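# Sort labelled cartons onto rack boards A and B

## Task

Move each carton onto the rack board its label names (A is the upper board, B the lower one), so it rests flat on its bottom face and is not stacked on another carton; if any carton drops or slides downward by more than a few centimetres, the task is failed.

## Robot and tools

ROBOT. Two six-joint arms, left_arm and right_arm, each mounted on its own carriage on one shared floor track that runs along y at x = 0. left_rail (always the +y carriage) carries left_arm; right_rail carries right_arm. Each base sits at x = 0, y = its carriage's position_m, z = 0.04 m, facing +x. Each arm ends in a two-finger gripper opening to 140 mm. The fingers of left_arm can fold: grip with the outer quarter of the pads, near the fingertips, or a part may slip or be squeezed unexpectedly; pressing fingertips onto a surface folds them quietly. right_arm's fingers are rigid.

FRAME. All positions are in metres in a table-fixed frame: table top at z = 0, +z up, +x the way the arms face, +y to their left, y = 0 at the track's middle. The table edge is at x = 0.17. end_effector_position is the centre of the closed pads; fingers point along the gripper's +z and close along its y.

ROW LAYOUT. A row is one list of 20 numbers, each in [-1, 1], covering both arms: left_arm first (shoulder pan, shoulder lift, elbow, wrist 1, wrist 2, wrist 3, then gripper position, force_limit, speed, activate), then the same ten for right_arm. The six joint numbers are offsets, not poses: they count from the Joint targets shown at the start of the call (not from the previous row), scaled so 1.0 = 1.481 rad for pan and lift and 2.222 rad for elbow and the three wrists. Sending zeros holds the current targets. Gripper position is absolute: +1 fully open, about -0.8 pads touching, -1 closes until blocked. force_limit sets pad force (about 14 N at -1 up to 58 N at +1 for narrow parts); speed sets closing rate (about 30 mm/s at -1 to 250 at +1). activate stays 0 except a single 1 when fault reads 7 or 13. To leave a gripper unchanged, repeat its last three numbers.

TOOLS.
- execute_actions(actions, cameras): actions holds one action or none. An action may carry "rows" (1 to 15 rows, one per 1/30 s step), "steps" (1 to 450, default 15; after the last row the arms keep heading to its targets), "until" (rail conditions such as {"left_rail": {"position_status": ["!=", "moving"]}}, or {"all"/"any": {"status": "ended"}}), and rail commands: {"left_rail": {"position_m": ...}} with left_rail -0.8 to 1.5 m and right_rail -1.5 to 0.8 m (absolute carriage position), speed_m_s 0.01 to 1, acceleration_factor 0.1 to 1, or {"stop": true}. An empty actions list returns images from all cameras and the scene number.
- move(target, speed, blend, stop_force, zero, blocking, cameras): target is one 20-number row or a list of up to 15, all offsets from the same current Joint targets. speed is the top joint rate in rad/s (0.004 to 3.14, default 0.5). blend in rad rounds corners between targets. stop_force (4 to 120 N) ends an arm's path when its wrist senses that much push; use a slow speed for touching, and omit it when moving away from a contact. zero (default true) re-zeros before the move. blocking=false returns early; then call wait or stop before new rows or moves.
- wait(seconds 0 to 3600), stop() (brakes a running move, not carriages), zoom_image(camera, region [x0, y0, x1, y1] in pixels, at most 504 each way) for cam_low, cam_left_wrist or cam_right_wrist (each 672x504), zero_wrist_force(arm), read_manual(section), finished_scene(scene 1 or 2).

DRIVING A CARRIAGE. Send position_m, then an action with enough steps and an until on that rail's position_status not equal to moving. Let it arrive before aiming the gripper at a scene point. Keep carriages at least 0.78 m apart. Rows sent during a drive ride along with the carriage.

RESULTS. Joint positions, Joint velocities and Joint targets list per arm: rail (m), then the six joints (rad). Joint torques skip the rail. end_effector_position, end_effector_quat_wxyz and velocities are in the table frame. Tool commands show gripper commands. object_status: 0 moving, 1 blocked while opening, 2 blocked while closing (holding), 3 reached target or pads met. position_measured is in counts (3 open, about 139 = 60 mm, 230 pads together). fault 7 or 13 means reactivate. Wrist force and torque are in the gripper's own axes. Rail fields: position_status (moving, done, contact_stop, time_out, stopped, stopped_with_arm, stopped_for_other_arm, stopped_for_other_carriage) and position_answer (taken or not_taken; resend when the carriage stands). A move result adds a move: line (done, off_target, moving, held, fault; limits=held if checks cut steps). "joint command not followed" means the clearance check altered targets; "joint sent to its limit" means a joint hit its range end. MOTOR HOT warns of overheating.

AVOID. An outside force near 150 N or contact torque at a joint limit (wrist joints only about 28 to 31 N m) stops that arm for 10 s. Arm motion lags its commands by about 0.2 s and a stiff arm faults if pushed even slightly into a firm surface. Do not let the two arms or their grippers touch or press each other. Do not drop cartons, release them while moving, or slam into the rack or table; nothing may leave the table or land on the track. Heavy loads held far out heat motors.

Each tool is called as name([rows], argument=value, ...), one row to a line, values as JSON.

## Session

execute_actions(actions=[])

Scene clock: 0.00 s.
left_arm: end_effector_position=(+0.3563, +0.7786, +0.5790) position_measured=3 object_status=3 fault=0 end_effector_quat_wxyz=(+0.000, +0.000, +1.000, +0.000) | right_arm: end_effector_position=(+0.3563, -0.6214, +0.5790) position_measured=3 object_status=3 fault=0 end_effector_quat_wxyz=(+0.000, +0.000, +1.000, +0.000)
Joint positions: left_arm=[0.7 -0.281 -2.157 1.821 -1.235 -1.571 -0.28] | right_arm=[-0.7 -0.28 -2.157 1.821 -1.235 -1.571 -0.28]
Joint velocities: within noise
Joint torques (N m): no reading
Wrist force (N): no reading
Wrist torque (N m): no reading
Wrist force, peak (N): no reading
Joint targets: left_arm=[0.700 -0.281 -2.157 1.821 -1.235 -1.571 -0.280] | right_arm=[-0.700 -0.280 -2.157 1.821 -1.235 -1.571 -0.280]
Tool commands: left_gripper/position=+1.0 left_gripper/force_limit=+1.0 left_gripper/speed=+1.0 left_gripper/activate=+0.0 right_gripper/position=+1.0 right_gripper/force_limit=+1.0 right_gripper/speed=+1.0 right_gripper/activate=+0.0
left_rail: position_m=0.700 position_status=done
right_rail: position_m=-0.700 position_status=done

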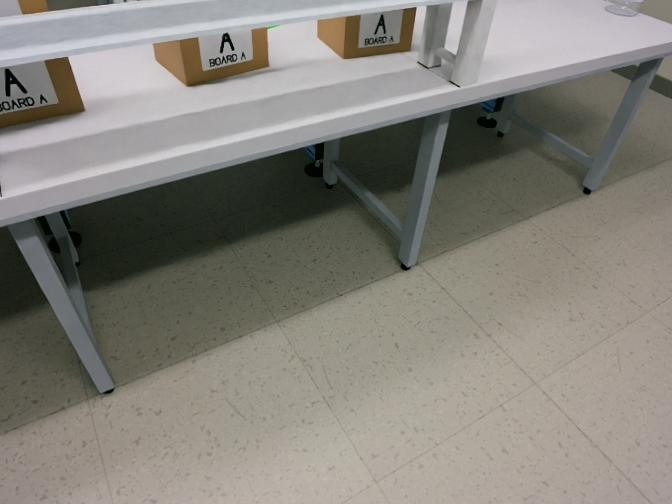

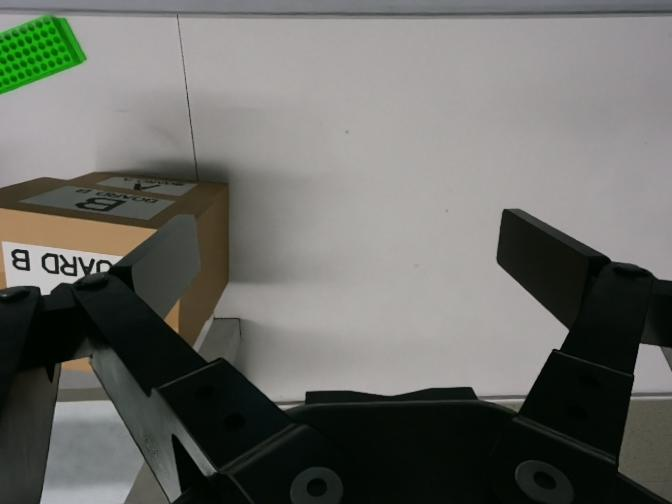

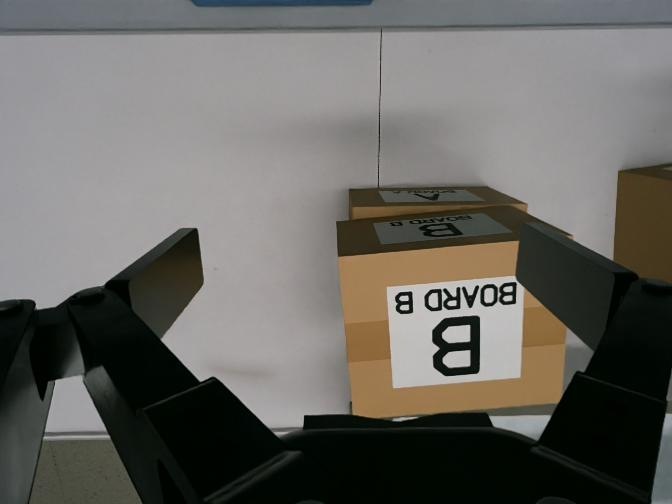

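zoom_image(camera="cam_right_wrist", region=[320, 150, 672, 450])

zoom_image(camera="cam_left_wrist", region=[0, 150, 260, 420])

zoom_image(camera="cam_low", region=[0, 0, 504, 220])

Scaled by 1.432.

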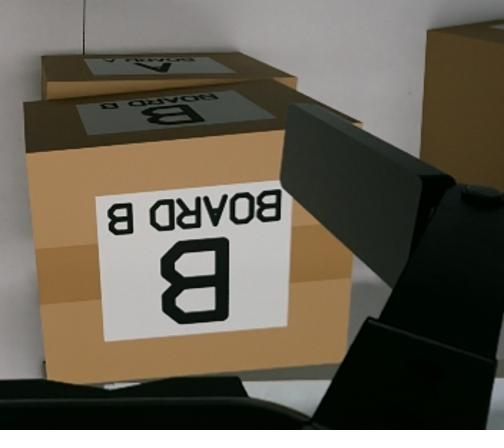

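Scaled by 1.867.

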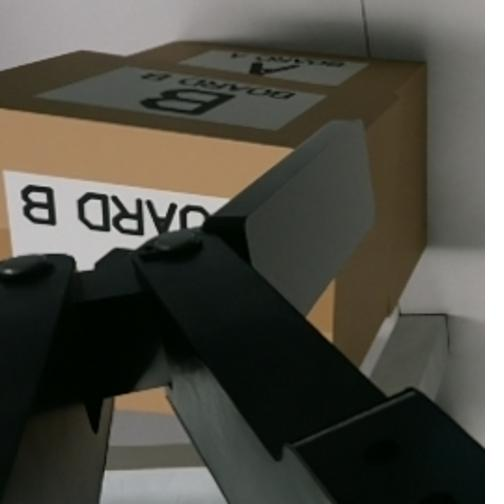

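Scaled by 1.000.

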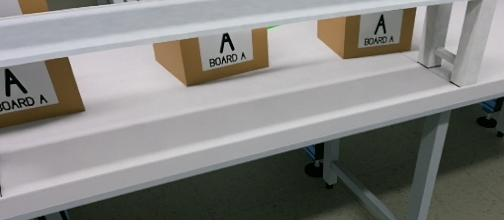

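move(target=[0, -0.164, -0.0095, -0.196, 0, 0, 1, 1, 1, 0, 0, -0.164, -0.0095, -0.196, 0, 0, 1, 1, 1, 0], speed=0.6, cameras=["cam_left_wrist", "cam_right_wrist"])

Scene clock: 80.07 s.
left_arm: end_effector_position=(+0.3664, +0.7757, +0.7739) position_measured=3 object_status=3 fault=0 end_effector_quat_wxyz=(+0.329, +0.000, +0.939, -0.095) | right_arm: end_effector_position=(+0.3664, -0.6243, +0.7739) position_measured=3 object_status=3 fault=0 end_effector_quat_wxyz=(+0.329, +0.000, +0.939, -0.095)
Joint positions: left_arm=[0.7 -0.281 -2.4 1.8 -1.67 -1.571 -0.28] | right_arm=[-0.7 -0.281 -2.4 1.8 -1.67 -1.571 -0.28]
Joint torques (N m): left_arm=[-1.85 2.66 -58.09 -9.61 0.08 -0.12] | right_arm=[-1.12 13.29 -46.91 -11.11 0.33 0.25]
Wrist force (N): left_arm=[0.6 0.8 -0.4] | right_arm=[0.6 0.2 1.0]
Wrist torque (N m): left_arm=[0.20 -0.02 -0.09] | right_arm=[-0.09 -0.08 -0.33]
Wrist force, peak (N): left_arm=[0.4 0.9 -2.9] | right_arm=[-0.6 -0.5 2.1]
Joint targets: left_arm=[0.700 -0.281 -2.400 1.800 -1.671 -1.571 -0.280] | right_arm=[-0.700 -0.280 -2.400 1.800 -1.671 -1.571 -0.280]
left_rail: position_m=0.700 position_status=done
right_rail: position_m=-0.700 position_status=done
move: done
cam_left_wrist: T_world_to_cam=[[0.05286, 0.98521, -0.16299, -0.64848], [0.52745, 0.11105, 0.8423, -0.93504], [0.84794, -0.1305, -0.51378, 0.371]] pos_world=[0.21289, 0.79114, 0.8725]
cam_right_wrist: T_world_to_cam=[[0.07204, 0.98537, -0.15444, 0.71526], [0.55124, 0.08971, 0.82951, -0.78611], [0.83123, -0.14489, -0.53672, 0.19646]] pos_world=[0.2185, -0.60581, 0.86799]

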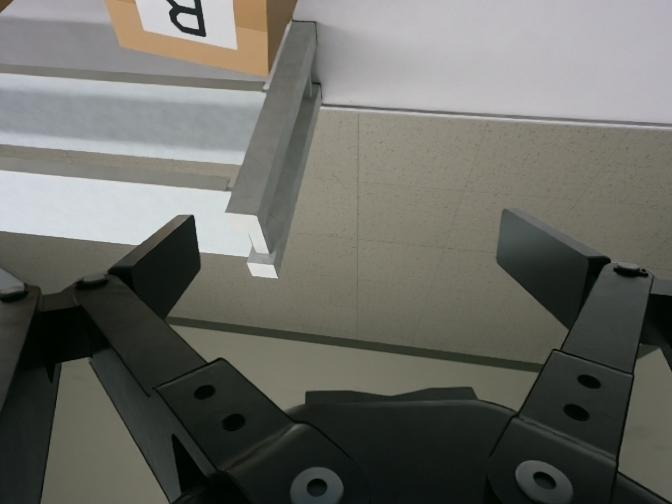

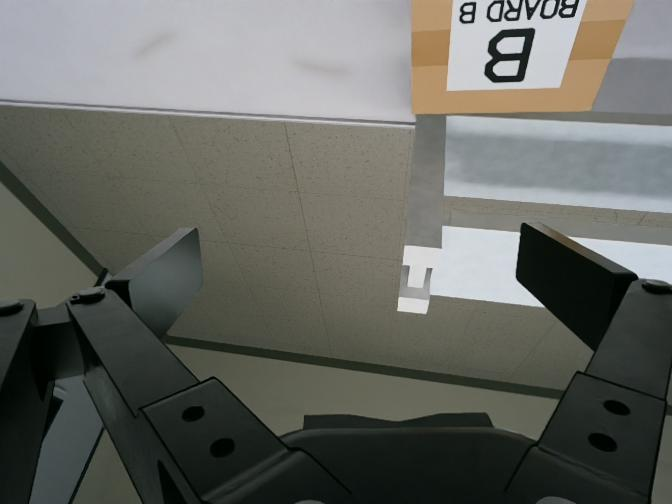

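execute_actions([
  {"left_rail": {"position_m": 0.32}, "right_rail": {"position_m": -0.5}, "steps": 120, "until": {"all": {"status": "ended"}}},
], cameras=["cam_left_wrist", "cam_right_wrist"])

Scene clock: 85.40 s.
left_arm: end_effector_position=(+0.3663, +0.3957, +0.7740) position_measured=3 object_status=3 fault=0 end_effector_quat_wxyz=(+0.329, +0.000, +0.939, -0.095) | right_arm: end_effector_position=(+0.3663, -0.4243, +0.7740) position_measured=3 object_status=3 fault=0 end_effector_quat_wxyz=(+0.329, +0.000, +0.939, -0.095)
Joint positions: left_arm=[0.32 -0.281 -2.4 1.8 -1.671 -1.571 -0.28] | right_arm=[-0.5 -0.28 -2.4 1.8 -1.671 -1.571 -0.28]
Joint torques (N m): left_arm=[-1.98 19.98 -48.5 -8.7 0.33 -0.47] | right_arm=[-0.41 25.18 -43 -10.71 0.14 0.41]
Wrist force (N): left_arm=[0.4 0.8 0.3] | right_arm=[0.7 0.5 0.9]
Wrist torque (N m): left_arm=[0.21 0.04 -0.09] | right_arm=[-0.01 -0.09 -0.33]
Wrist force, peak (N): left_arm=[0.1 2.6 -0.4] | right_arm=[1.1 -1.5 1.3]
Joint targets: left_arm=[0.320 -0.281 -2.400 1.800 -1.671 -1.571 -0.280] | right_arm=[-0.500 -0.280 -2.400 1.800 -1.671 -1.571 -0.280]
Tool commands: left_gripper/position=+1.0 left_gripper/force_limit=+1.0 left_gripper/speed=+1.0 left_gripper/activate=+0.0 right_gripper/position=+1.0 right_gripper/force_limit=+1.0 right_gripper/speed=+1.0 right_gripper/activate=+0.0
left_rail: position_m=0.320 position_status=done
right_rail: position_m=-0.500 position_status=done
cam_left_wrist: T_world_to_cam=[[0.05286, 0.9852, -0.16307, -0.27401], [0.52715, 0.11116, 0.84247, -0.89306], [0.84813, -0.1305, -0.51347, 0.32115]] pos_world=[0.21289, 0.41114, 0.8726]
cam_right_wrist: T_world_to_cam=[[0.07204, 0.98536, -0.15449, 0.51825], [0.55095, 0.08981, 0.82969, -0.80413], [0.83142, -0.14489, -0.53641, 0.22527]] pos_world=[0.2184, -0.40581, 0.86809]

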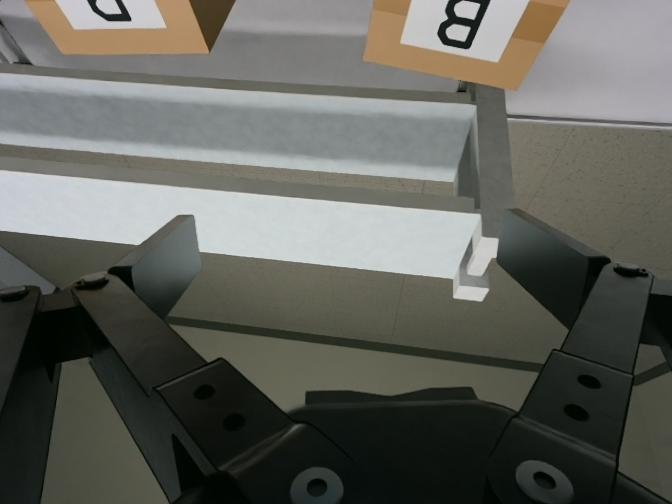

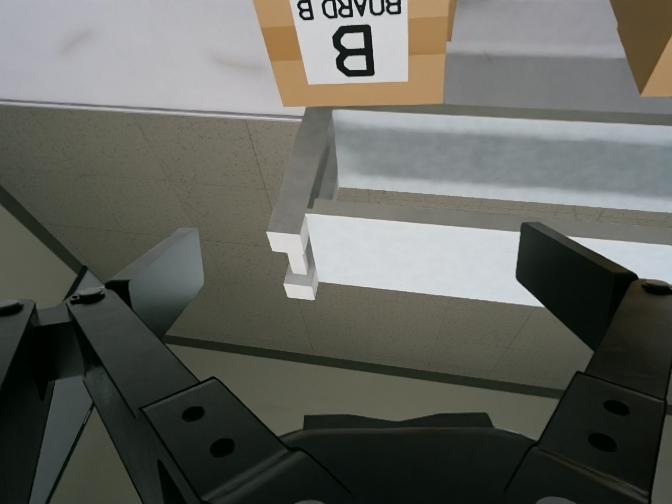

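move(target=[0, 0, 0, 0.23, 0, 0, 1, 1, 1, 0, 0, 0, 0, 0.23, 0, 0, 1, 1, 1, 0], speed=0.6, cameras=["cam_left_wrist", "cam_right_wrist"])

execute_actions([
  {"left_rail": {"position_m": 0.55}, "right_rail": {"position_m": -0.25}, "steps": 120, "until": {"all": {"status": "ended"}}},
], cameras=["cam_left_wrist", "cam_right_wrist"])

Scene clock: 93.73 s.
left_arm: end_effector_position=(+0.2420, +0.4315, +0.6453) position_measured=3 object_status=3 fault=0 end_effector_quat_wxyz=(+0.091, +0.000, +0.996, -0.026) | right_arm: end_effector_position=(+0.2420, -0.3885, +0.6453) position_measured=3 object_status=3 fault=0 end_effector_quat_wxyz=(+0.091, +0.000, +0.996, -0.026)
Joint positions: left_arm=[0.32 -0.281 -2.4 1.8 -1.16 -1.571 -0.28] | right_arm=[-0.5 -0.28 -2.4 1.8 -1.16 -1.571 -0.28]
Joint torques (N m): left_arm=[-1.59 46.86 -36.2 -0.3 0.04 -0.24] | right_arm=[-1.61 34.52 -32.91 -1.05 0.02 0.33]
Wrist force (N): left_arm=[0.2 0.4 0.2] | right_arm=[0.4 0.1 0.2]
Wrist torque (N m): left_arm=[0.11 -0.02 -0.02] | right_arm=[0.00 -0.08 -0.13]
Wrist force, peak (N): left_arm=[0.8 0.9 0.9] | right_arm=[1.1 0.5 1.1]
Joint targets: left_arm=[0.320 -0.281 -2.400 1.800 -1.159 -1.571 -0.280] | right_arm=[-0.500 -0.280 -2.400 1.800 -1.159 -1.571 -0.280]
left_rail: position_m=0.320 position_status=done
right_rail: position_m=-0.500 position_status=done
move: done
cam_left_wrist: T_world_to_cam=[[0.00354, 0.99943, -0.03372, -0.40137], [0.86463, 0.01388, 0.50222, -0.54313], [0.5024, -0.03094, -0.86408, 0.63212]] pos_world=[0.15345, 0.42823, 0.80544]
cam_right_wrist: T_world_to_cam=[[0.0244, 0.99908, -0.03523, 0.41192], [0.87893, -0.00465, 0.47693, -0.52053], [0.47633, -0.04261, -0.87823, 0.61101]] pos_world=[0.15642, -0.38792, 0.79939]

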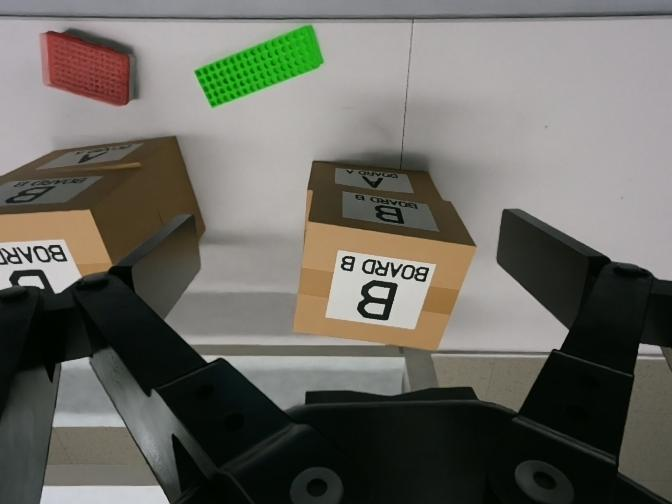

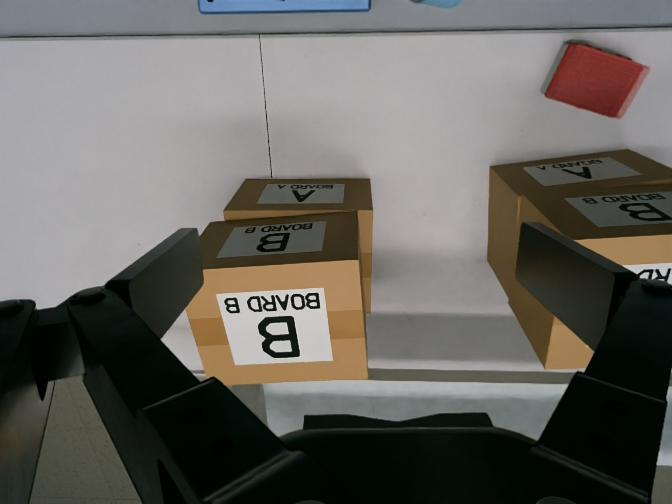

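Scene clock: 95.23 s.
left_arm: end_effector_position=(+0.2420, +0.6615, +0.6453) position_measured=3 object_status=3 fault=0 end_effector_quat_wxyz=(+0.090, +0.000, +0.996, -0.026) | right_arm: end_effector_position=(+0.2420, -0.1385, +0.6453) position_measured=3 object_status=3 fault=0 end_effector_quat_wxyz=(+0.090, +0.000, +0.996, -0.026)
Joint positions: left_arm=[0.55 -0.281 -2.4 1.8 -1.159 -1.571 -0.28] | right_arm=[-0.25 -0.28 -2.4 1.8 -1.159 -1.571 -0.28]
Joint torques (N m): left_arm=[-1.22 31.34 -39.37 -1.34 0.21 -0.35] | right_arm=[-1.84 32.83 -37.59 -1.09 0.02 0.6]
Wrist force (N): left_arm=[0.0 0.2 -0.1] | right_arm=[0.4 0.2 0.3]
Wrist torque (N m): left_arm=[0.06 0.03 -0.02] | right_arm=[0.01 -0.07 -0.13]
Wrist force, peak (N): left_arm=[0.1 1.9 -0.2] | right_arm=[0.5 1.7 0.3]
Joint targets: left_arm=[0.550 -0.281 -2.400 1.800 -1.159 -1.571 -0.280] | right_arm=[-0.250 -0.280 -2.400 1.800 -1.159 -1.571 -0.280]
Tool commands: left_gripper/position=+1.0 left_gripper/force_limit=+1.0 left_gripper/speed=+1.0 left_gripper/activate=+0.0 right_gripper/position=+1.0 right_gripper/force_limit=+1.0 right_gripper/speed=+1.0 right_gripper/activate=+0.0
left_rail: position_m=0.550 position_status=done
right_rail: position_m=-0.250 position_status=done
cam_left_wrist: T_world_to_cam=[[0.00348, 0.99943, -0.03364, -0.6313], [0.86474, 0.01389, 0.50203, -0.54619], [0.50221, -0.03084, -0.8642, 0.63929]] pos_world=[0.15345, 0.65823, 0.80544]
cam_right_wrist: T_world_to_cam=[[0.02439, 0.99908, -0.03524, 0.16215], [0.87897, -0.00464, 0.47685, -0.51932], [0.47625, -0.04261, -0.87828, 0.62171]] pos_world=[0.15642, -0.13792, 0.79939]

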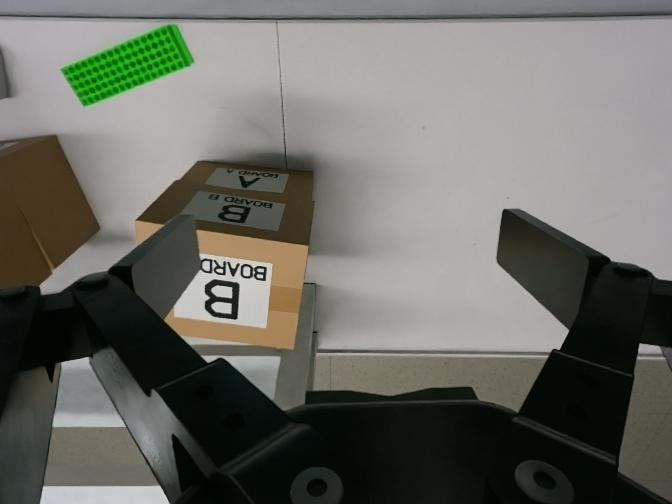

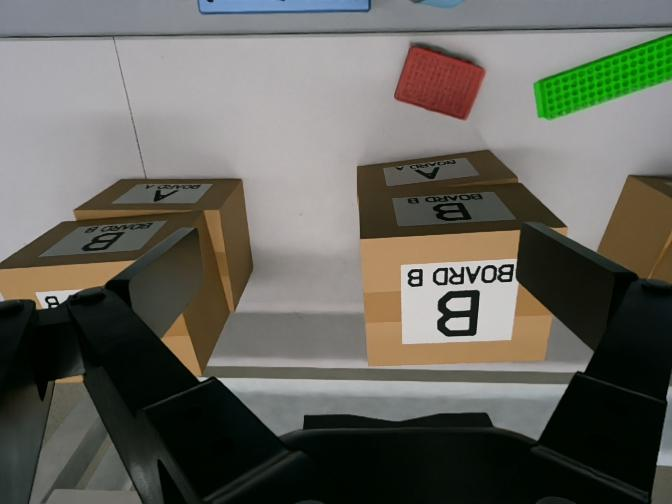

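zoom_image(camera="cam_right_wrist", region=[340, 130, 600, 390])

zoom_image(camera="cam_right_wrist", region=[0, 150, 260, 410])

zoom_image(camera="cam_left_wrist", region=[100, 140, 360, 400])

Scaled by 1.938.

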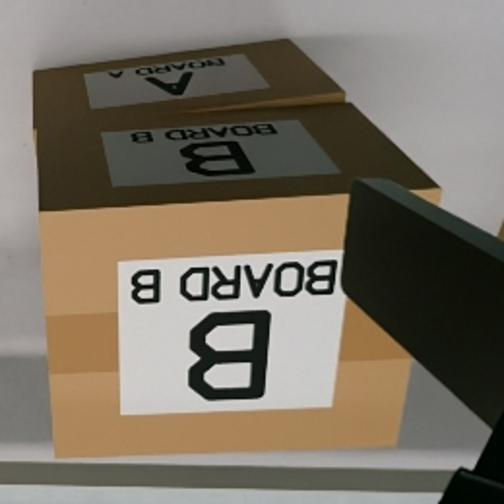

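Scaled by 1.938.

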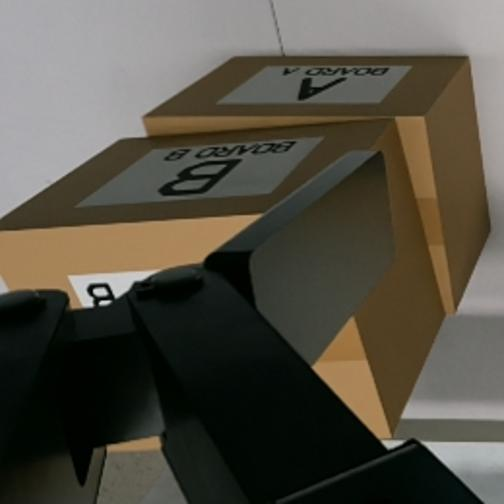

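Scaled by 1.938.

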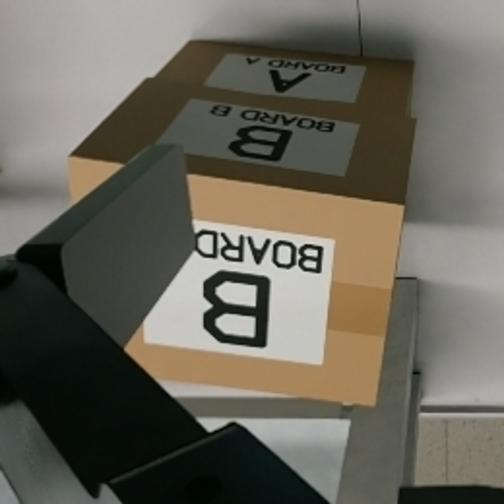

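execute_actions([
  {"left_rail": {"position_m": 0.11}, "right_rail": {"position_m": -0.7}, "steps": 150, "until": {"all": {"status": "ended"}}},
])

move(target=[0, -0.256, 0.3252, -0.5198, 0, 0, 1, 1, 1, 0, 0, -0.256, 0.3252, -0.5198, 0, 0, 1, 1, 1, 0], speed=0.6, cameras=["cam_left_wrist", "cam_right_wrist"])

Scene clock: 184.60 s.
left_arm: end_effector_position=(+0.2420, +0.4938, +0.6453) position_measured=3 object_status=3 fault=0 end_effector_quat_wxyz=(+0.090, +0.000, +0.996, -0.026) | right_arm: end_effector_position=(+0.2420, -0.5885, +0.6453) position_measured=3 object_status=3 fault=0 end_effector_quat_wxyz=(+0.090, +0.000, +0.996, -0.026)
Joint positions: left_arm=[0.382 -0.281 -2.4 1.8 -1.159 -1.571 -0.28] | right_arm=[-0.7 -0.28 -2.4 1.8 -1.159 -1.571 -0.28]
Joint torques (N m): left_arm=[-1.31 23.19 -50.81 -3.24 0.6 -0.17] | right_arm=[-1.55 30.51 -44.24 -2.86 -0.04 0.47]
Wrist force (N): left_arm=[0.1 0.4 0.0] | right_arm=[0.4 0.3 0.2]
Wrist torque (N m): left_arm=[0.10 0.00 -0.02] | right_arm=[0.04 -0.08 -0.13]
Wrist force, peak (N): left_arm=[0.7 -4.7 0.1] | right_arm=[0.4 2.2 0.1]
Joint targets: left_arm=[0.382 -0.281 -2.400 1.800 -1.159 -1.571 -0.280] | right_arm=[-0.700 -0.280 -2.400 1.800 -1.159 -1.571 -0.280]
Tool commands: left_gripper/position=+1.0 left_gripper/force_limit=+1.0 left_gripper/speed=+1.0 left_gripper/activate=+0.0 right_gripper/position=+1.0 right_gripper/force_limit=+1.0 right_gripper/speed=+1.0 right_gripper/activate=+0.0
left_rail: position_m=0.382 position_status=stopped_for_other_carriage position_answer=taken
right_rail: position_m=-0.700 position_status=done

Scene clock: 187.20 s.
left_arm: end_effector_position=(+0.3666, +0.4579, +0.5000) position_measured=3 object_status=3 fault=0 end_effector_quat_wxyz=(+0.461, +0.000, +0.878, -0.133) | right_arm: end_effector_position=(+0.3666, -0.6244, +0.5000) position_measured=3 object_status=3 fault=0 end_effector_quat_wxyz=(+0.461, +0.000, +0.878, -0.133)
Joint positions: left_arm=[0.382 -0.281 -2.779 2.522 -2.314 -1.571 -0.28] | right_arm=[-0.7 -0.281 -2.779 2.522 -2.314 -1.571 -0.28]
Joint torques (N m): left_arm=[-2.34 17.43 -41.68 -9.92 0.41 -0.51] | right_arm=[-1.97 27.2 -37.65 -9.78 0.05 0.49]
Wrist force (N): left_arm=[0.0 1.1 -0.3] | right_arm=[0.8 0.4 1.6]
Wrist torque (N m): left_arm=[0.23 0.16 -0.11] | right_arm=[-0.08 -0.09 -0.43]
Wrist force, peak (N): left_arm=[1.1 1.5 0.2] | right_arm=[2.0 0.7 2.4]
Joint targets: left_arm=[0.382 -0.281 -2.779 2.522 -2.314 -1.571 -0.280] | right_arm=[-0.700 -0.280 -2.779 2.522 -2.314 -1.571 -0.280]
left_rail: position_m=0.382 position_status=stopped_for_other_carriage position_answer=taken
right_rail: position_m=-0.700 position_status=done
move: done
cam_left_wrist: T_world_to_cam=[[0.10885, 0.96909, -0.2214, -0.3639], [0.2671, 0.18602, 0.94554, -0.65971], [0.9575, -0.16206, -0.23859, 0.02525]] pos_world=[0.19163, 0.47947, 0.54924]
cam_right_wrist: T_world_to_cam=[[0.12478, 0.97017, -0.20783, 0.67096], [0.29332, 0.16403, 0.94184, -0.4743], [0.94784, -0.17849, -0.2641, -0.15081]] pos_world=[0.19834, -0.60006, 0.54633]

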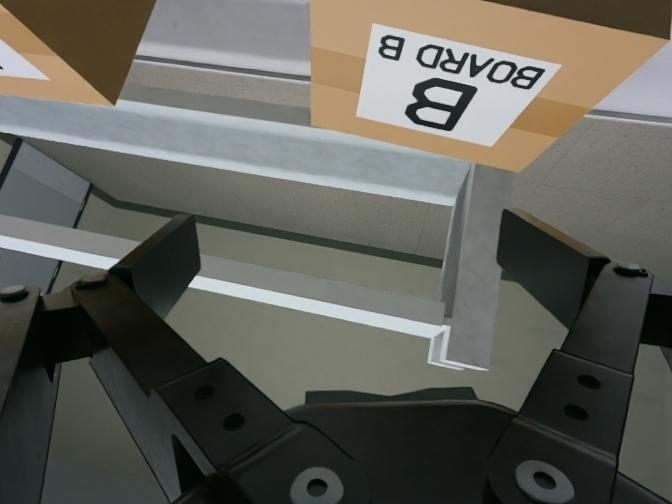

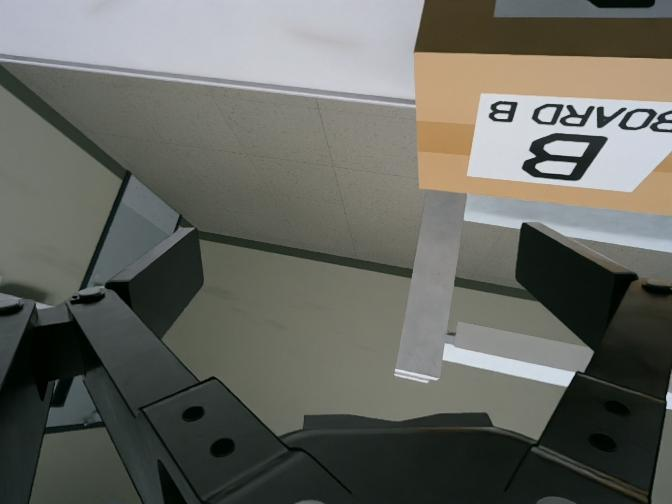

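zoom_image(camera="cam_left_wrist", region=[100, 40, 340, 220])

zoom_image(camera="cam_left_wrist", region=[340, 140, 540, 390])

zoom_image(camera="cam_left_wrist", region=[0, 80, 200, 300])

Scaled by 2.100.

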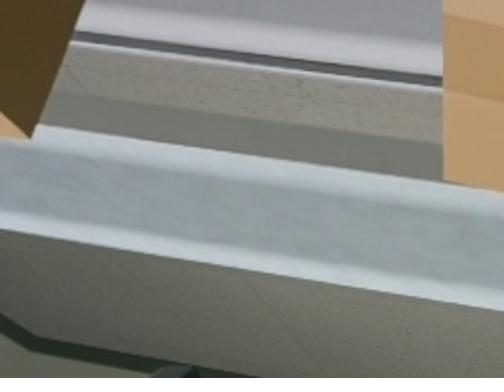

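Scaled by 2.016.

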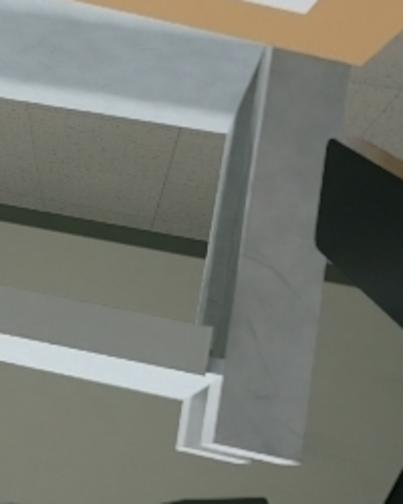

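Scaled by 2.291.

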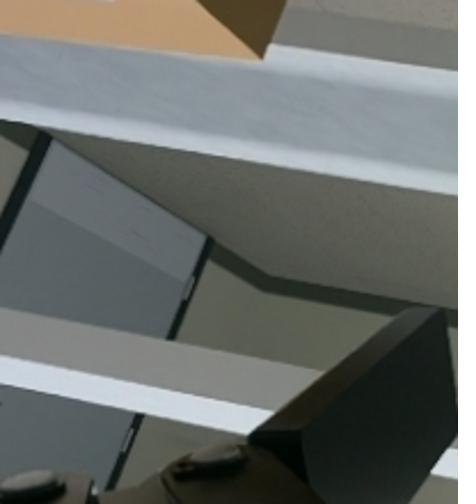

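execute_actions([
  {"left_rail": {"position_m": 0.43}, "right_rail": {"position_m": -0.395}, "steps": 150, "until": {"all": {"status": "ended"}}},
])

move(target=[0, 0.8157, -0.9001, -0.4542, 0.0495, -0.581, -0.25, 0.5, 0.5, 0, 0.189, 0.4022, -0.0771, 0.5626, 0.675, 0.405, -0.25, 0.5, 0.5, 0], speed=0.9)

Scene clock: 579.47 s.
left_arm: end_effector_position=(+0.3666, +0.5056, +0.5000) position_measured=3 object_status=3 fault=0 end_effector_quat_wxyz=(+0.461, +0.000, +0.878, -0.133) | right_arm: end_effector_position=(+0.3666, -0.3194, +0.5000) position_measured=3 object_status=3 fault=0 end_effector_quat_wxyz=(+0.461, +0.000, +0.878, -0.133)
Joint positions: left_arm=[0.43 -0.281 -2.779 2.522 -2.314 -1.571 -0.28] | right_arm=[-0.395 -0.28 -2.779 2.522 -2.314 -1.571 -0.28]
Joint torques (N m): left_arm=[-1.4 19.69 -43.77 -8.61 0.08 -0.46] | right_arm=[-0.94 31.09 -39.84 -9.83 0 0.61]
Wrist force (N): left_arm=[0.3 0.9 -0.3] | right_arm=[0.8 0.3 1.7]
Wrist torque (N m): left_arm=[0.19 0.11 -0.12] | right_arm=[-0.12 -0.09 -0.42]
Wrist force, peak (N): left_arm=[0.0 2.4 -0.5] | right_arm=[1.1 -1.8 2.0]
Joint targets: left_arm=[0.430 -0.281 -2.779 2.522 -2.314 -1.571 -0.280] | right_arm=[-0.395 -0.280 -2.779 2.522 -2.314 -1.571 -0.280]
Tool commands: left_gripper/position=+1.0 left_gripper/force_limit=+1.0 left_gripper/speed=+1.0 left_gripper/activate=+0.0 right_gripper/position=+1.0 right_gripper/force_limit=+1.0 right_gripper/speed=+1.0 right_gripper/activate=+0.0
left_rail: position_m=0.430 position_status=done
right_rail: position_m=-0.395 position_status=done

Scene clock: 582.43 s.
left_arm: end_effector_position=(+0.3328, +0.5543, +1.6878) position_measured=160 object_status=3 fault=0 end_effector_quat_wxyz=(-0.599, +0.145, -0.103, +0.781) | right_arm: end_effector_position=(+0.2901, +0.1187, +0.5328) position_measured=160 object_status=3 fault=0 end_effector_quat_wxyz=(-0.426, +0.425, +0.589, +0.539)
Joint positions: left_arm=[0.43 -0.281 -1.571 0.523 -3.324 -1.461 -1.571] | right_arm=[-0.395 -0.001 -2.183 2.351 -1.064 -0.071 0.619]
Joint torques (N m): left_arm=[-2.44 0.67 -31.55 -0.11 1.79 -2.88] | right_arm=[11.96 16.26 -51.89 0.83 6.82 2.8]
Wrist force (N): left_arm=[-0.5 1.9 0.2] | right_arm=[-0.3 0.8 -1.0]
Wrist torque (N m): left_arm=[0.05 0.28 0.25] | right_arm=[0.15 -0.29 0.02]
Wrist force, peak (N): left_arm=[4.2 2.2 1.9] | right_arm=[1.4 -2.0 0.7]
Joint targets: left_arm=[0.430 -0.281 -1.571 0.522 -3.324 -1.461 -1.571] | right_arm=[-0.395 -0.001 -2.183 2.351 -1.064 -0.071 0.619]
left_rail: position_m=0.430 position_status=done
right_rail: position_m=-0.395 position_status=done
move: done

move(target=[-1, 0, -0.2349, 0, 0, 0, -0.25, 0.5, 0.5, 0, 0.0007, 0, 0, 0.5606, 0.6895, 0.4284, -0.25, 0.5, 0.5, 0], speed=0.9)

move(target=[-0.9315, 0, 0, 0, 0, 0, -0.25, 0.5, 0.5, 0, 0, 0, 0, 0, 0, 0, -0.25, 0.5, 0.5, 0], speed=0.9, cameras=["cam_left_wrist", "cam_right_wrist"])

Scene clock: 595.97 s.
left_arm: end_effector_position=(+0.2415, +0.5651, +1.7163) position_measured=160 object_status=3 fault=0 end_effector_quat_wxyz=(+0.100, +0.063, +0.085, +0.989) | right_arm: end_effector_position=(+0.4884, -0.1832, +0.3982) position_measured=160 object_status=3 fault=0 end_effector_quat_wxyz=(-0.437, +0.601, -0.556, +0.373)
Joint positions: left_arm=[0.43 -1.762 -1.571 0.001 -3.324 -1.461 -1.571] | right_arm=[-0.395 0.001 -2.183 2.351 0.181 1.461 1.571]
Joint torques (N m): left_arm=[-14.83 5.04 -6.02 1.83 -1.92 -2.58] | right_arm=[11.8 15.49 -48.09 1 3.64 2.95]
Wrist force (N): left_arm=[-0.5 1.4 -0.3] | right_arm=[0.2 0.9 0.7]
Wrist torque (N m): left_arm=[0.03 0.28 0.09] | right_arm=[-0.37 -0.11 -0.43]
Wrist force, peak (N): left_arm=[-2.0 2.2 0.0] | right_arm=[1.4 1.8 -0.1]
Joint targets: left_arm=[0.430 -1.762 -1.571 0.000 -3.324 -1.461 -1.571] | right_arm=[-0.395 0.001 -2.183 2.351 0.181 1.461 1.571]
left_rail: position_m=0.430 position_status=done
right_rail: position_m=-0.395 position_status=done
move: done

Scene clock: 598.23 s.
left_arm: end_effector_position=(+0.1785, +0.2185, +1.7163) position_measured=160 object_status=3 fault=0 end_effector_quat_wxyz=(+0.707, +0.103, +0.025, +0.699) | right_arm: end_effector_position=(+0.4883, -0.1833, +0.3981) position_measured=160 object_status=3 fault=0 end_effector_quat_wxyz=(-0.437, +0.601, -0.556, +0.373)
Joint positions: left_arm=[0.43 -3.141 -1.571 0 -3.324 -1.461 -1.571] | right_arm=[-0.395 0.001 -2.183 2.351 0.181 1.461 1.571]
Joint torques (N m): left_arm=[-15.8 -14.2 16.87 2.27 -1.89 -2.54] | right_arm=[10.03 9.81 -46.43 2.04 3.41 2.92]
Wrist force (N): left_arm=[-0.7 1.3 0.0] | right_arm=[0.0 1.1 0.7]
Wrist torque (N m): left_arm=[0.01 0.33 0.08] | right_arm=[-0.30 -0.09 -0.43]
Wrist force, peak (N): left_arm=[-1.9 3.0 0.0] | right_arm=[0.4 1.3 1.0]
Joint targets: left_arm=[0.430 -3.142 -1.571 0.000 -3.324 -1.461 -1.571] | right_arm=[-0.395 0.001 -2.183 2.351 0.181 1.461 1.571]
left_rail: position_m=0.430 position_status=done
right_rail: position_m=-0.395 position_status=done
move: done
cam_left_wrist: T_world_to_cam=[[-0.98671, 0.00039, 0.1625, -0.09384], [-0.07175, -0.8983, -0.43349, 0.94922], [0.1458, -0.43939, 0.88638, -1.2685]] pos_world=[0.16046, 0.29535, 1.55111]
cam_right_wrist: T_world_to_cam=[[-0.35641, 0.02115, -0.93409, 0.55679], [-0.37877, 0.91064, 0.16515, 0.28787], [0.85411, 0.41267, -0.31655, -0.03935]] pos_world=[0.34109, -0.25769, 0.46009]

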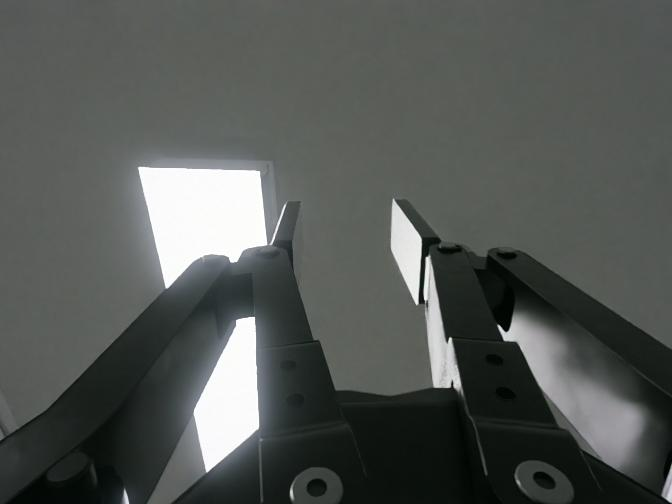

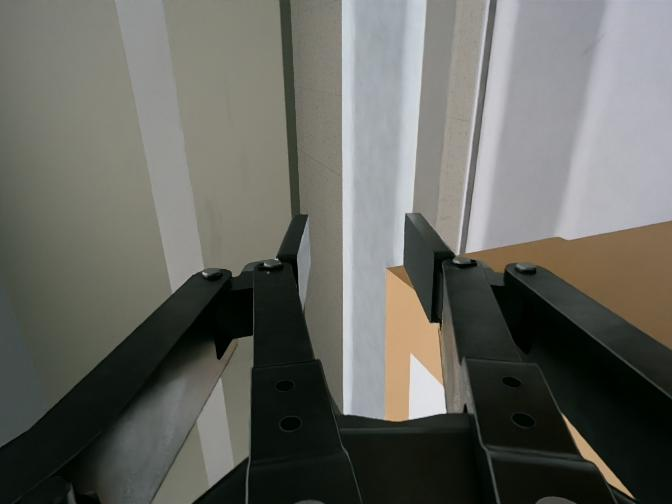

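execute_actions([
  {"left_rail": {"position_m": 0.405}, "steps": 90, "until": {"all": {"status": "ended"}}},
])

move(target=[0, 0.4137, -0.95, 0, 0, 0, -0.25, 0.5, 0.5, 0, 0, 0, 0, 0, 0, 0, -0.25, 0.5, 0.5, 0], speed=0.9)

move(target=[0, 0, -0.1079, 0, 0, 0, -0.25, 0.5, 0.5, 0, 0, 0, 0, 0, 0, 0, -0.25, 0.5, 0.5, 0], speed=0.5, cameras=["cam_left_wrist", "cam_right_wrist"])

Scene clock: 612.03 s.
left_arm: end_effector_position=(+0.1785, +0.1935, +1.7163) position_measured=160 object_status=3 fault=0 end_effector_quat_wxyz=(+0.707, +0.103, +0.025, +0.699) | right_arm: end_effector_position=(+0.4883, -0.1833, +0.3981) position_measured=160 object_status=3 fault=0 end_effector_quat_wxyz=(-0.437, +0.601, -0.556, +0.373)
Joint positions: left_arm=[0.405 -3.142 -1.571 0 -3.324 -1.461 -1.571] | right_arm=[-0.395 0.001 -2.183 2.351 0.181 1.461 1.571]
Joint torques (N m): left_arm=[-11.6 -14.05 17.25 2.19 -1.66 -2.79] | right_arm=[11.86 1.88 -44.69 1.8 3.35 2.84]
Wrist force (N): left_arm=[-0.5 1.4 -0.2] | right_arm=[0.6 1.0 0.8]
Wrist torque (N m): left_arm=[0.03 0.28 0.09] | right_arm=[-0.33 -0.22 -0.43]
Wrist force, peak (N): left_arm=[-1.9 1.4 0.5] | right_arm=[0.8 1.3 0.9]
Joint targets: left_arm=[0.405 -3.142 -1.571 0.000 -3.324 -1.461 -1.571] | right_arm=[-0.395 0.001 -2.183 2.351 0.181 1.461 1.571]
Tool commands: left_gripper/position=-0.25 left_gripper/force_limit=+0.5 left_gripper/speed=+0.5 left_gripper/activate=+0.0 right_gripper/position=-0.25 right_gripper/force_limit=+0.5 right_gripper/speed=+0.5 right_gripper/activate=+0.0
left_rail: position_m=0.405 position_status=done
right_rail: position_m=-0.395 position_status=done

Scene clock: 615.10 s.
left_arm: end_effector_position=(+0.5411, +0.1934, +0.6081) position_measured=160 object_status=3 fault=0 end_effector_quat_wxyz=(+0.501, +0.551, +0.500, +0.442) | right_arm: end_effector_position=(+0.4883, -0.1833, +0.3981) position_measured=160 object_status=3 fault=0 end_effector_quat_wxyz=(-0.437, +0.601, -0.556, +0.373)
Joint positions: left_arm=[0.405 -3.142 -0.958 -2.11 -3.324 -1.461 -1.571] | right_arm=[-0.395 0.001 -2.183 2.351 0.181 1.461 1.571]
Joint torques (N m): left_arm=[-10.37 19.53 40.16 2.82 -1.42 -2.63] | right_arm=[11 -0.86 -43.27 1.77 3.21 2.81]
Wrist force (N): left_arm=[-0.5 -0.1 0.1] | right_arm=[0.0 1.3 1.0]
Wrist torque (N m): left_arm=[0.06 0.22 -0.22] | right_arm=[-0.29 -0.09 -0.43]
Wrist force, peak (N): left_arm=[-0.1 -5.2 -1.2] | right_arm=[0.5 1.4 1.0]
Joint targets: left_arm=[0.405 -3.142 -0.958 -2.110 -3.324 -1.461 -1.571] | right_arm=[-0.395 0.001 -2.183 2.351 0.181 1.461 1.571]
left_rail: position_m=0.405 position_status=done
right_rail: position_m=-0.395 position_status=done
move: done

Scene clock: 616.20 s.
left_arm: end_effector_position=(+0.4885, +0.1934, +0.3992) position_measured=160 object_status=3 fault=0 end_effector_quat_wxyz=(+0.437, +0.600, +0.556, +0.373) | right_arm: end_effector_position=(+0.4883, -0.1833, +0.3981) position_measured=160 object_status=3 fault=0 end_effector_quat_wxyz=(-0.437, +0.601, -0.556, +0.373)
Joint positions: left_arm=[0.405 -3.142 -0.958 -2.35 -3.324 -1.461 -1.571] | right_arm=[-0.395 0.001 -2.183 2.351 0.181 1.461 1.571]
Joint torques (N m): left_arm=[-8.31 9.05 40.52 4.45 -1.32 -2.32] | right_arm=[11.13 -1.53 -42.47 1.8 3.13 2.86]
Wrist force (N): left_arm=[-0.1 -0.3 -0.2] | right_arm=[0.1 1.1 0.8]
Wrist torque (N m): left_arm=[0.02 0.12 -0.22] | right_arm=[-0.30 -0.10 -0.43]
Wrist force, peak (N): left_arm=[-0.2 -4.1 0.1] | right_arm=[0.4 1.3 0.9]
Joint targets: left_arm=[0.405 -3.142 -0.958 -2.350 -3.324 -1.461 -1.571] | right_arm=[-0.395 0.001 -2.183 2.351 0.181 1.461 1.571]
left_rail: position_m=0.405 position_status=done
right_rail: position_m=-0.395 position_status=done
move: done
cam_left_wrist: T_world_to_cam=[[0.32403, 0.00051, 0.94605, -0.52703], [-0.41562, -0.89825, 0.14284, 0.31597], [0.84986, -0.43948, -0.29084, -0.03127]] pos_world=[0.32867, 0.27035, 0.44437]
cam_right_wrist: T_world_to_cam=[[-0.35634, 0.02119, -0.93412, 0.55679], [-0.37878, 0.91063, 0.16515, 0.28788], [0.85414, 0.41268, -0.31646, -0.03939]] pos_world=[0.34109, -0.25769, 0.4601]

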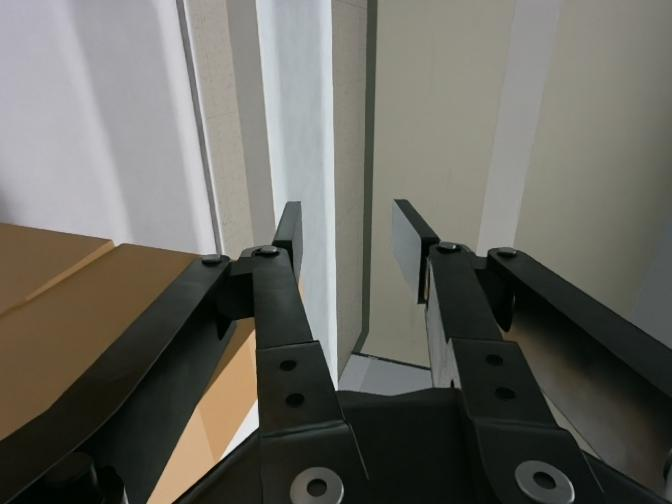

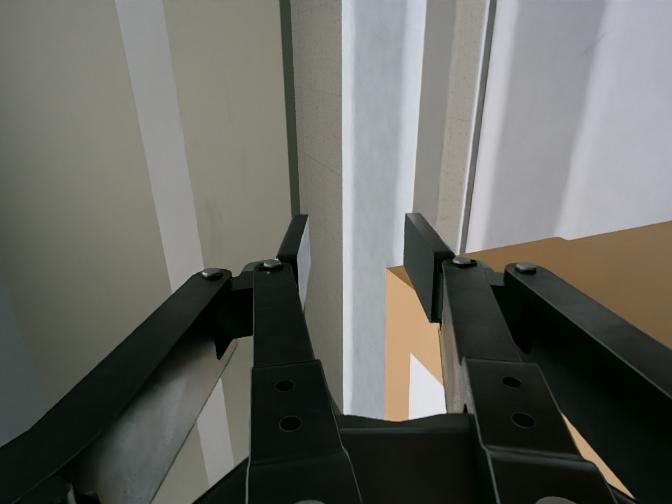

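zoom_image(camera="cam_left_wrist", region=[80, 180, 360, 460])

zoom_image(camera="cam_right_wrist", region=[360, 200, 640, 480])

Scaled by 1.800.

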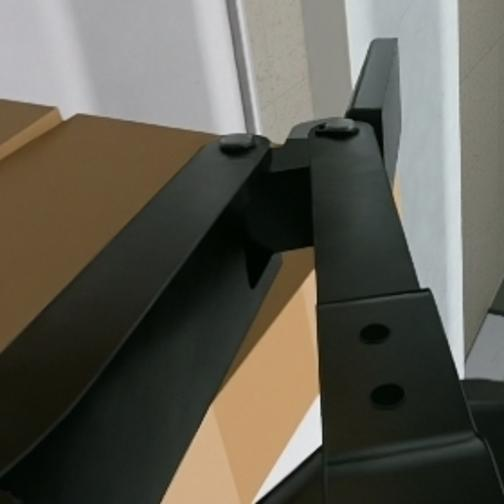

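Scaled by 1.800.

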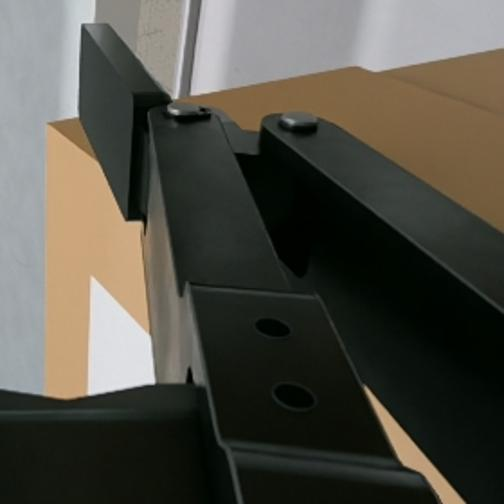

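zoom_image(camera="cam_right_wrist", region=[80, 0, 500, 300])

zoom_image(camera="cam_left_wrist", region=[160, 0, 580, 300])

Scaled by 1.200.

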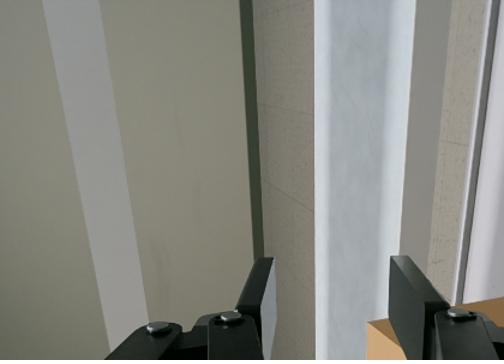

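Scaled by 1.200.

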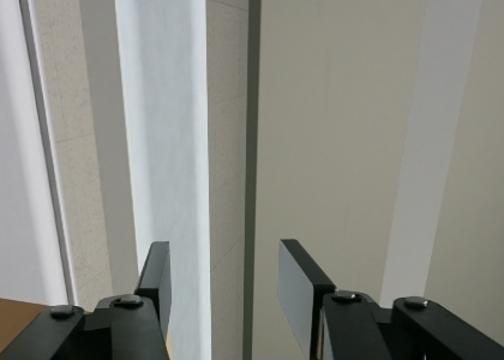

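move(target=[0, -0.047, -0.1045, 0.1358, 0, 0, -0.25, 0.5, 0.5, 0, 0, 0.047, 0.1045, -0.1358, 0, 0, -0.25, 0.5, 0.5, 0], speed=0.3, cameras=["cam_left_wrist", "cam_right_wrist"])

Scene clock: 699.83 s.
left_arm: end_effector_position=(+0.4705, +0.1934, +0.2591) position_measured=160 object_status=3 fault=0 end_effector_quat_wxyz=(+0.437, +0.600, +0.556, +0.373) | right_arm: end_effector_position=(+0.4702, -0.1833, +0.2583) position_measured=160 object_status=3 fault=0 end_effector_quat_wxyz=(-0.437, +0.601, -0.556, +0.373)
Joint positions: left_arm=[0.405 -3.142 -1.027 -2.582 -3.022 -1.461 -1.571] | right_arm=[-0.395 0.001 -2.114 2.583 -0.12 1.461 1.571]
Joint torques (N m): left_arm=[-1.24 -23.65 34.2 4.67 -1.22 -2.62] | right_arm=[11.46 16.91 -30.43 -5.53 3.16 2.67]
Wrist force (N): left_arm=[0.1 -0.1 0.0] | right_arm=[0.7 1.5 0.4]
Wrist torque (N m): left_arm=[0.06 0.09 -0.21] | right_arm=[-0.23 -0.23 -0.43]
Wrist force, peak (N): left_arm=[0.2 -1.7 0.2] | right_arm=[0.6 3.2 0.6]
Joint targets: left_arm=[0.405 -3.142 -1.027 -2.582 -3.022 -1.461 -1.571] | right_arm=[-0.395 0.001 -2.114 2.583 -0.120 1.461 1.571]
left_rail: position_m=0.405 position_status=done
right_rail: position_m=-0.395 position_status=done
move: done
cam_left_wrist: T_world_to_cam=[[0.32429, 0.00059, 0.94596, -0.38882], [-0.41558, -0.89824, 0.14302, 0.32841], [0.84978, -0.4395, -0.29105, -0.0566]] pos_world=[0.31067, 0.27035, 0.30437]
cam_right_wrist: T_world_to_cam=[[-0.35641, 0.02115, -0.93409, 0.41976], [-0.37877, 0.91064, 0.16515, 0.3042], [0.85411, 0.41267, -0.31655, -0.0681]] pos_world=[0.32299, -0.25779, 0.32029]

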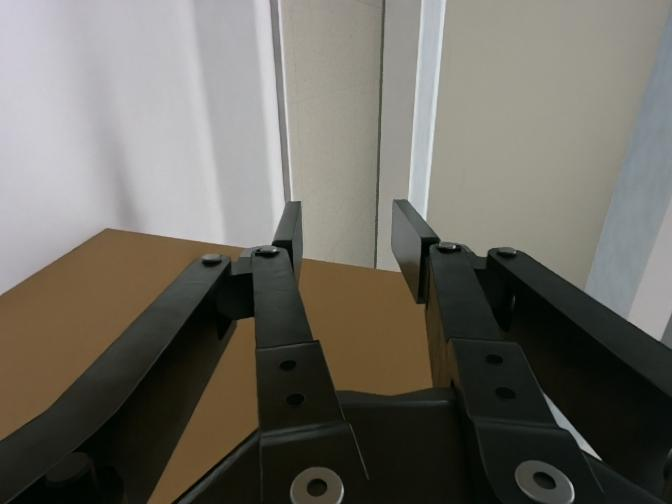

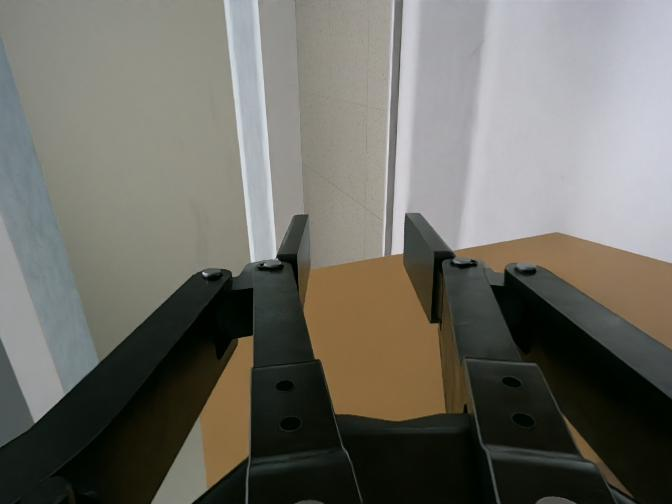

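move(target=[0, 0, 0, 0, 0.1, 0, -0.25, 0.5, 0.5, 0, 0, 0, 0, 0, -0.1, 0, -0.25, 0.5, 0.5, 0], speed=0.05, stop_force=35, cameras=["cam_left_wrist", "cam_right_wrist"])

Scene clock: 716.73 s.
left_arm: end_effector_position=(+0.4614, +0.1423, +0.2623) position_measured=160 object_status=3 fault=0 end_effector_quat_wxyz=(+0.478, +0.627, +0.521, +0.326) | right_arm: end_effector_position=(+0.4611, -0.1324, +0.2614) position_measured=160 object_status=3 fault=0 end_effector_quat_wxyz=(-0.478, +0.627, -0.521, +0.326)
Joint positions: left_arm=[0.405 -3.142 -1.027 -2.582 -3.022 -1.308 -1.571] | right_arm=[-0.395 0.001 -2.114 2.583 -0.12 1.309 1.571]
Joint torques (N m): left_arm=[-32.92 -20.55 43.04 4.09 6.36 -0.42] | right_arm=[10.23 14.5 -35.34 -4.55 -4.71 2.59]
Wrist force (N): left_arm=[36.0 -1.7 -6.2] | right_arm=[34.7 6.9 -7.6]
Wrist torque (N m): left_arm=[-0.05 1.25 -0.85] | right_arm=[-0.49 0.62 -1.29]
Wrist force, peak (N): left_arm=[44.9 -0.5 -8.7] | right_arm=[43.1 8.0 -8.9]
Joint targets: left_arm=[0.405 -3.142 -1.027 -2.582 -3.022 -1.308 -1.571] | right_arm=[-0.395 0.001 -2.114 2.583 -0.120 1.309 1.571]
left_rail: position_m=0.405 position_status=done
right_rail: position_m=-0.395 position_status=done
move: contact (left_arm, right_arm); left_arm: the wrist 2 is farthest, 0.069 rad from its target; right_arm: the wrist 2 is farthest, 0.070 rad from its target
cam_left_wrist: T_world_to_cam=[[0.32468, 0.00332, 0.94582, -0.38938], [-0.5394, -0.82078, 0.18805, 0.31257], [0.77694, -0.57123, -0.2647, -0.025]] pos_world=[0.31444, 0.24356, 0.30289]
cam_right_wrist: T_world_to_cam=[[-0.35935, 0.01856, -0.93302, 0.4191], [-0.50416, 0.83748, 0.21083, 0.29001], [0.7853, 0.54615, -0.29159, -0.03753]] pos_world=[0.32629, -0.23016, 0.31894]

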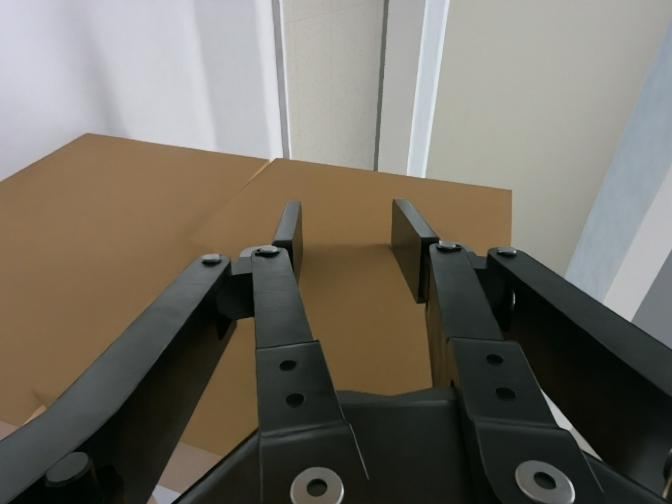

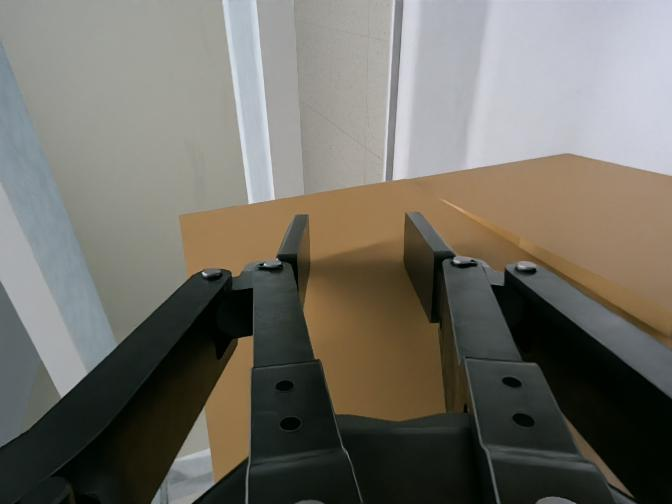

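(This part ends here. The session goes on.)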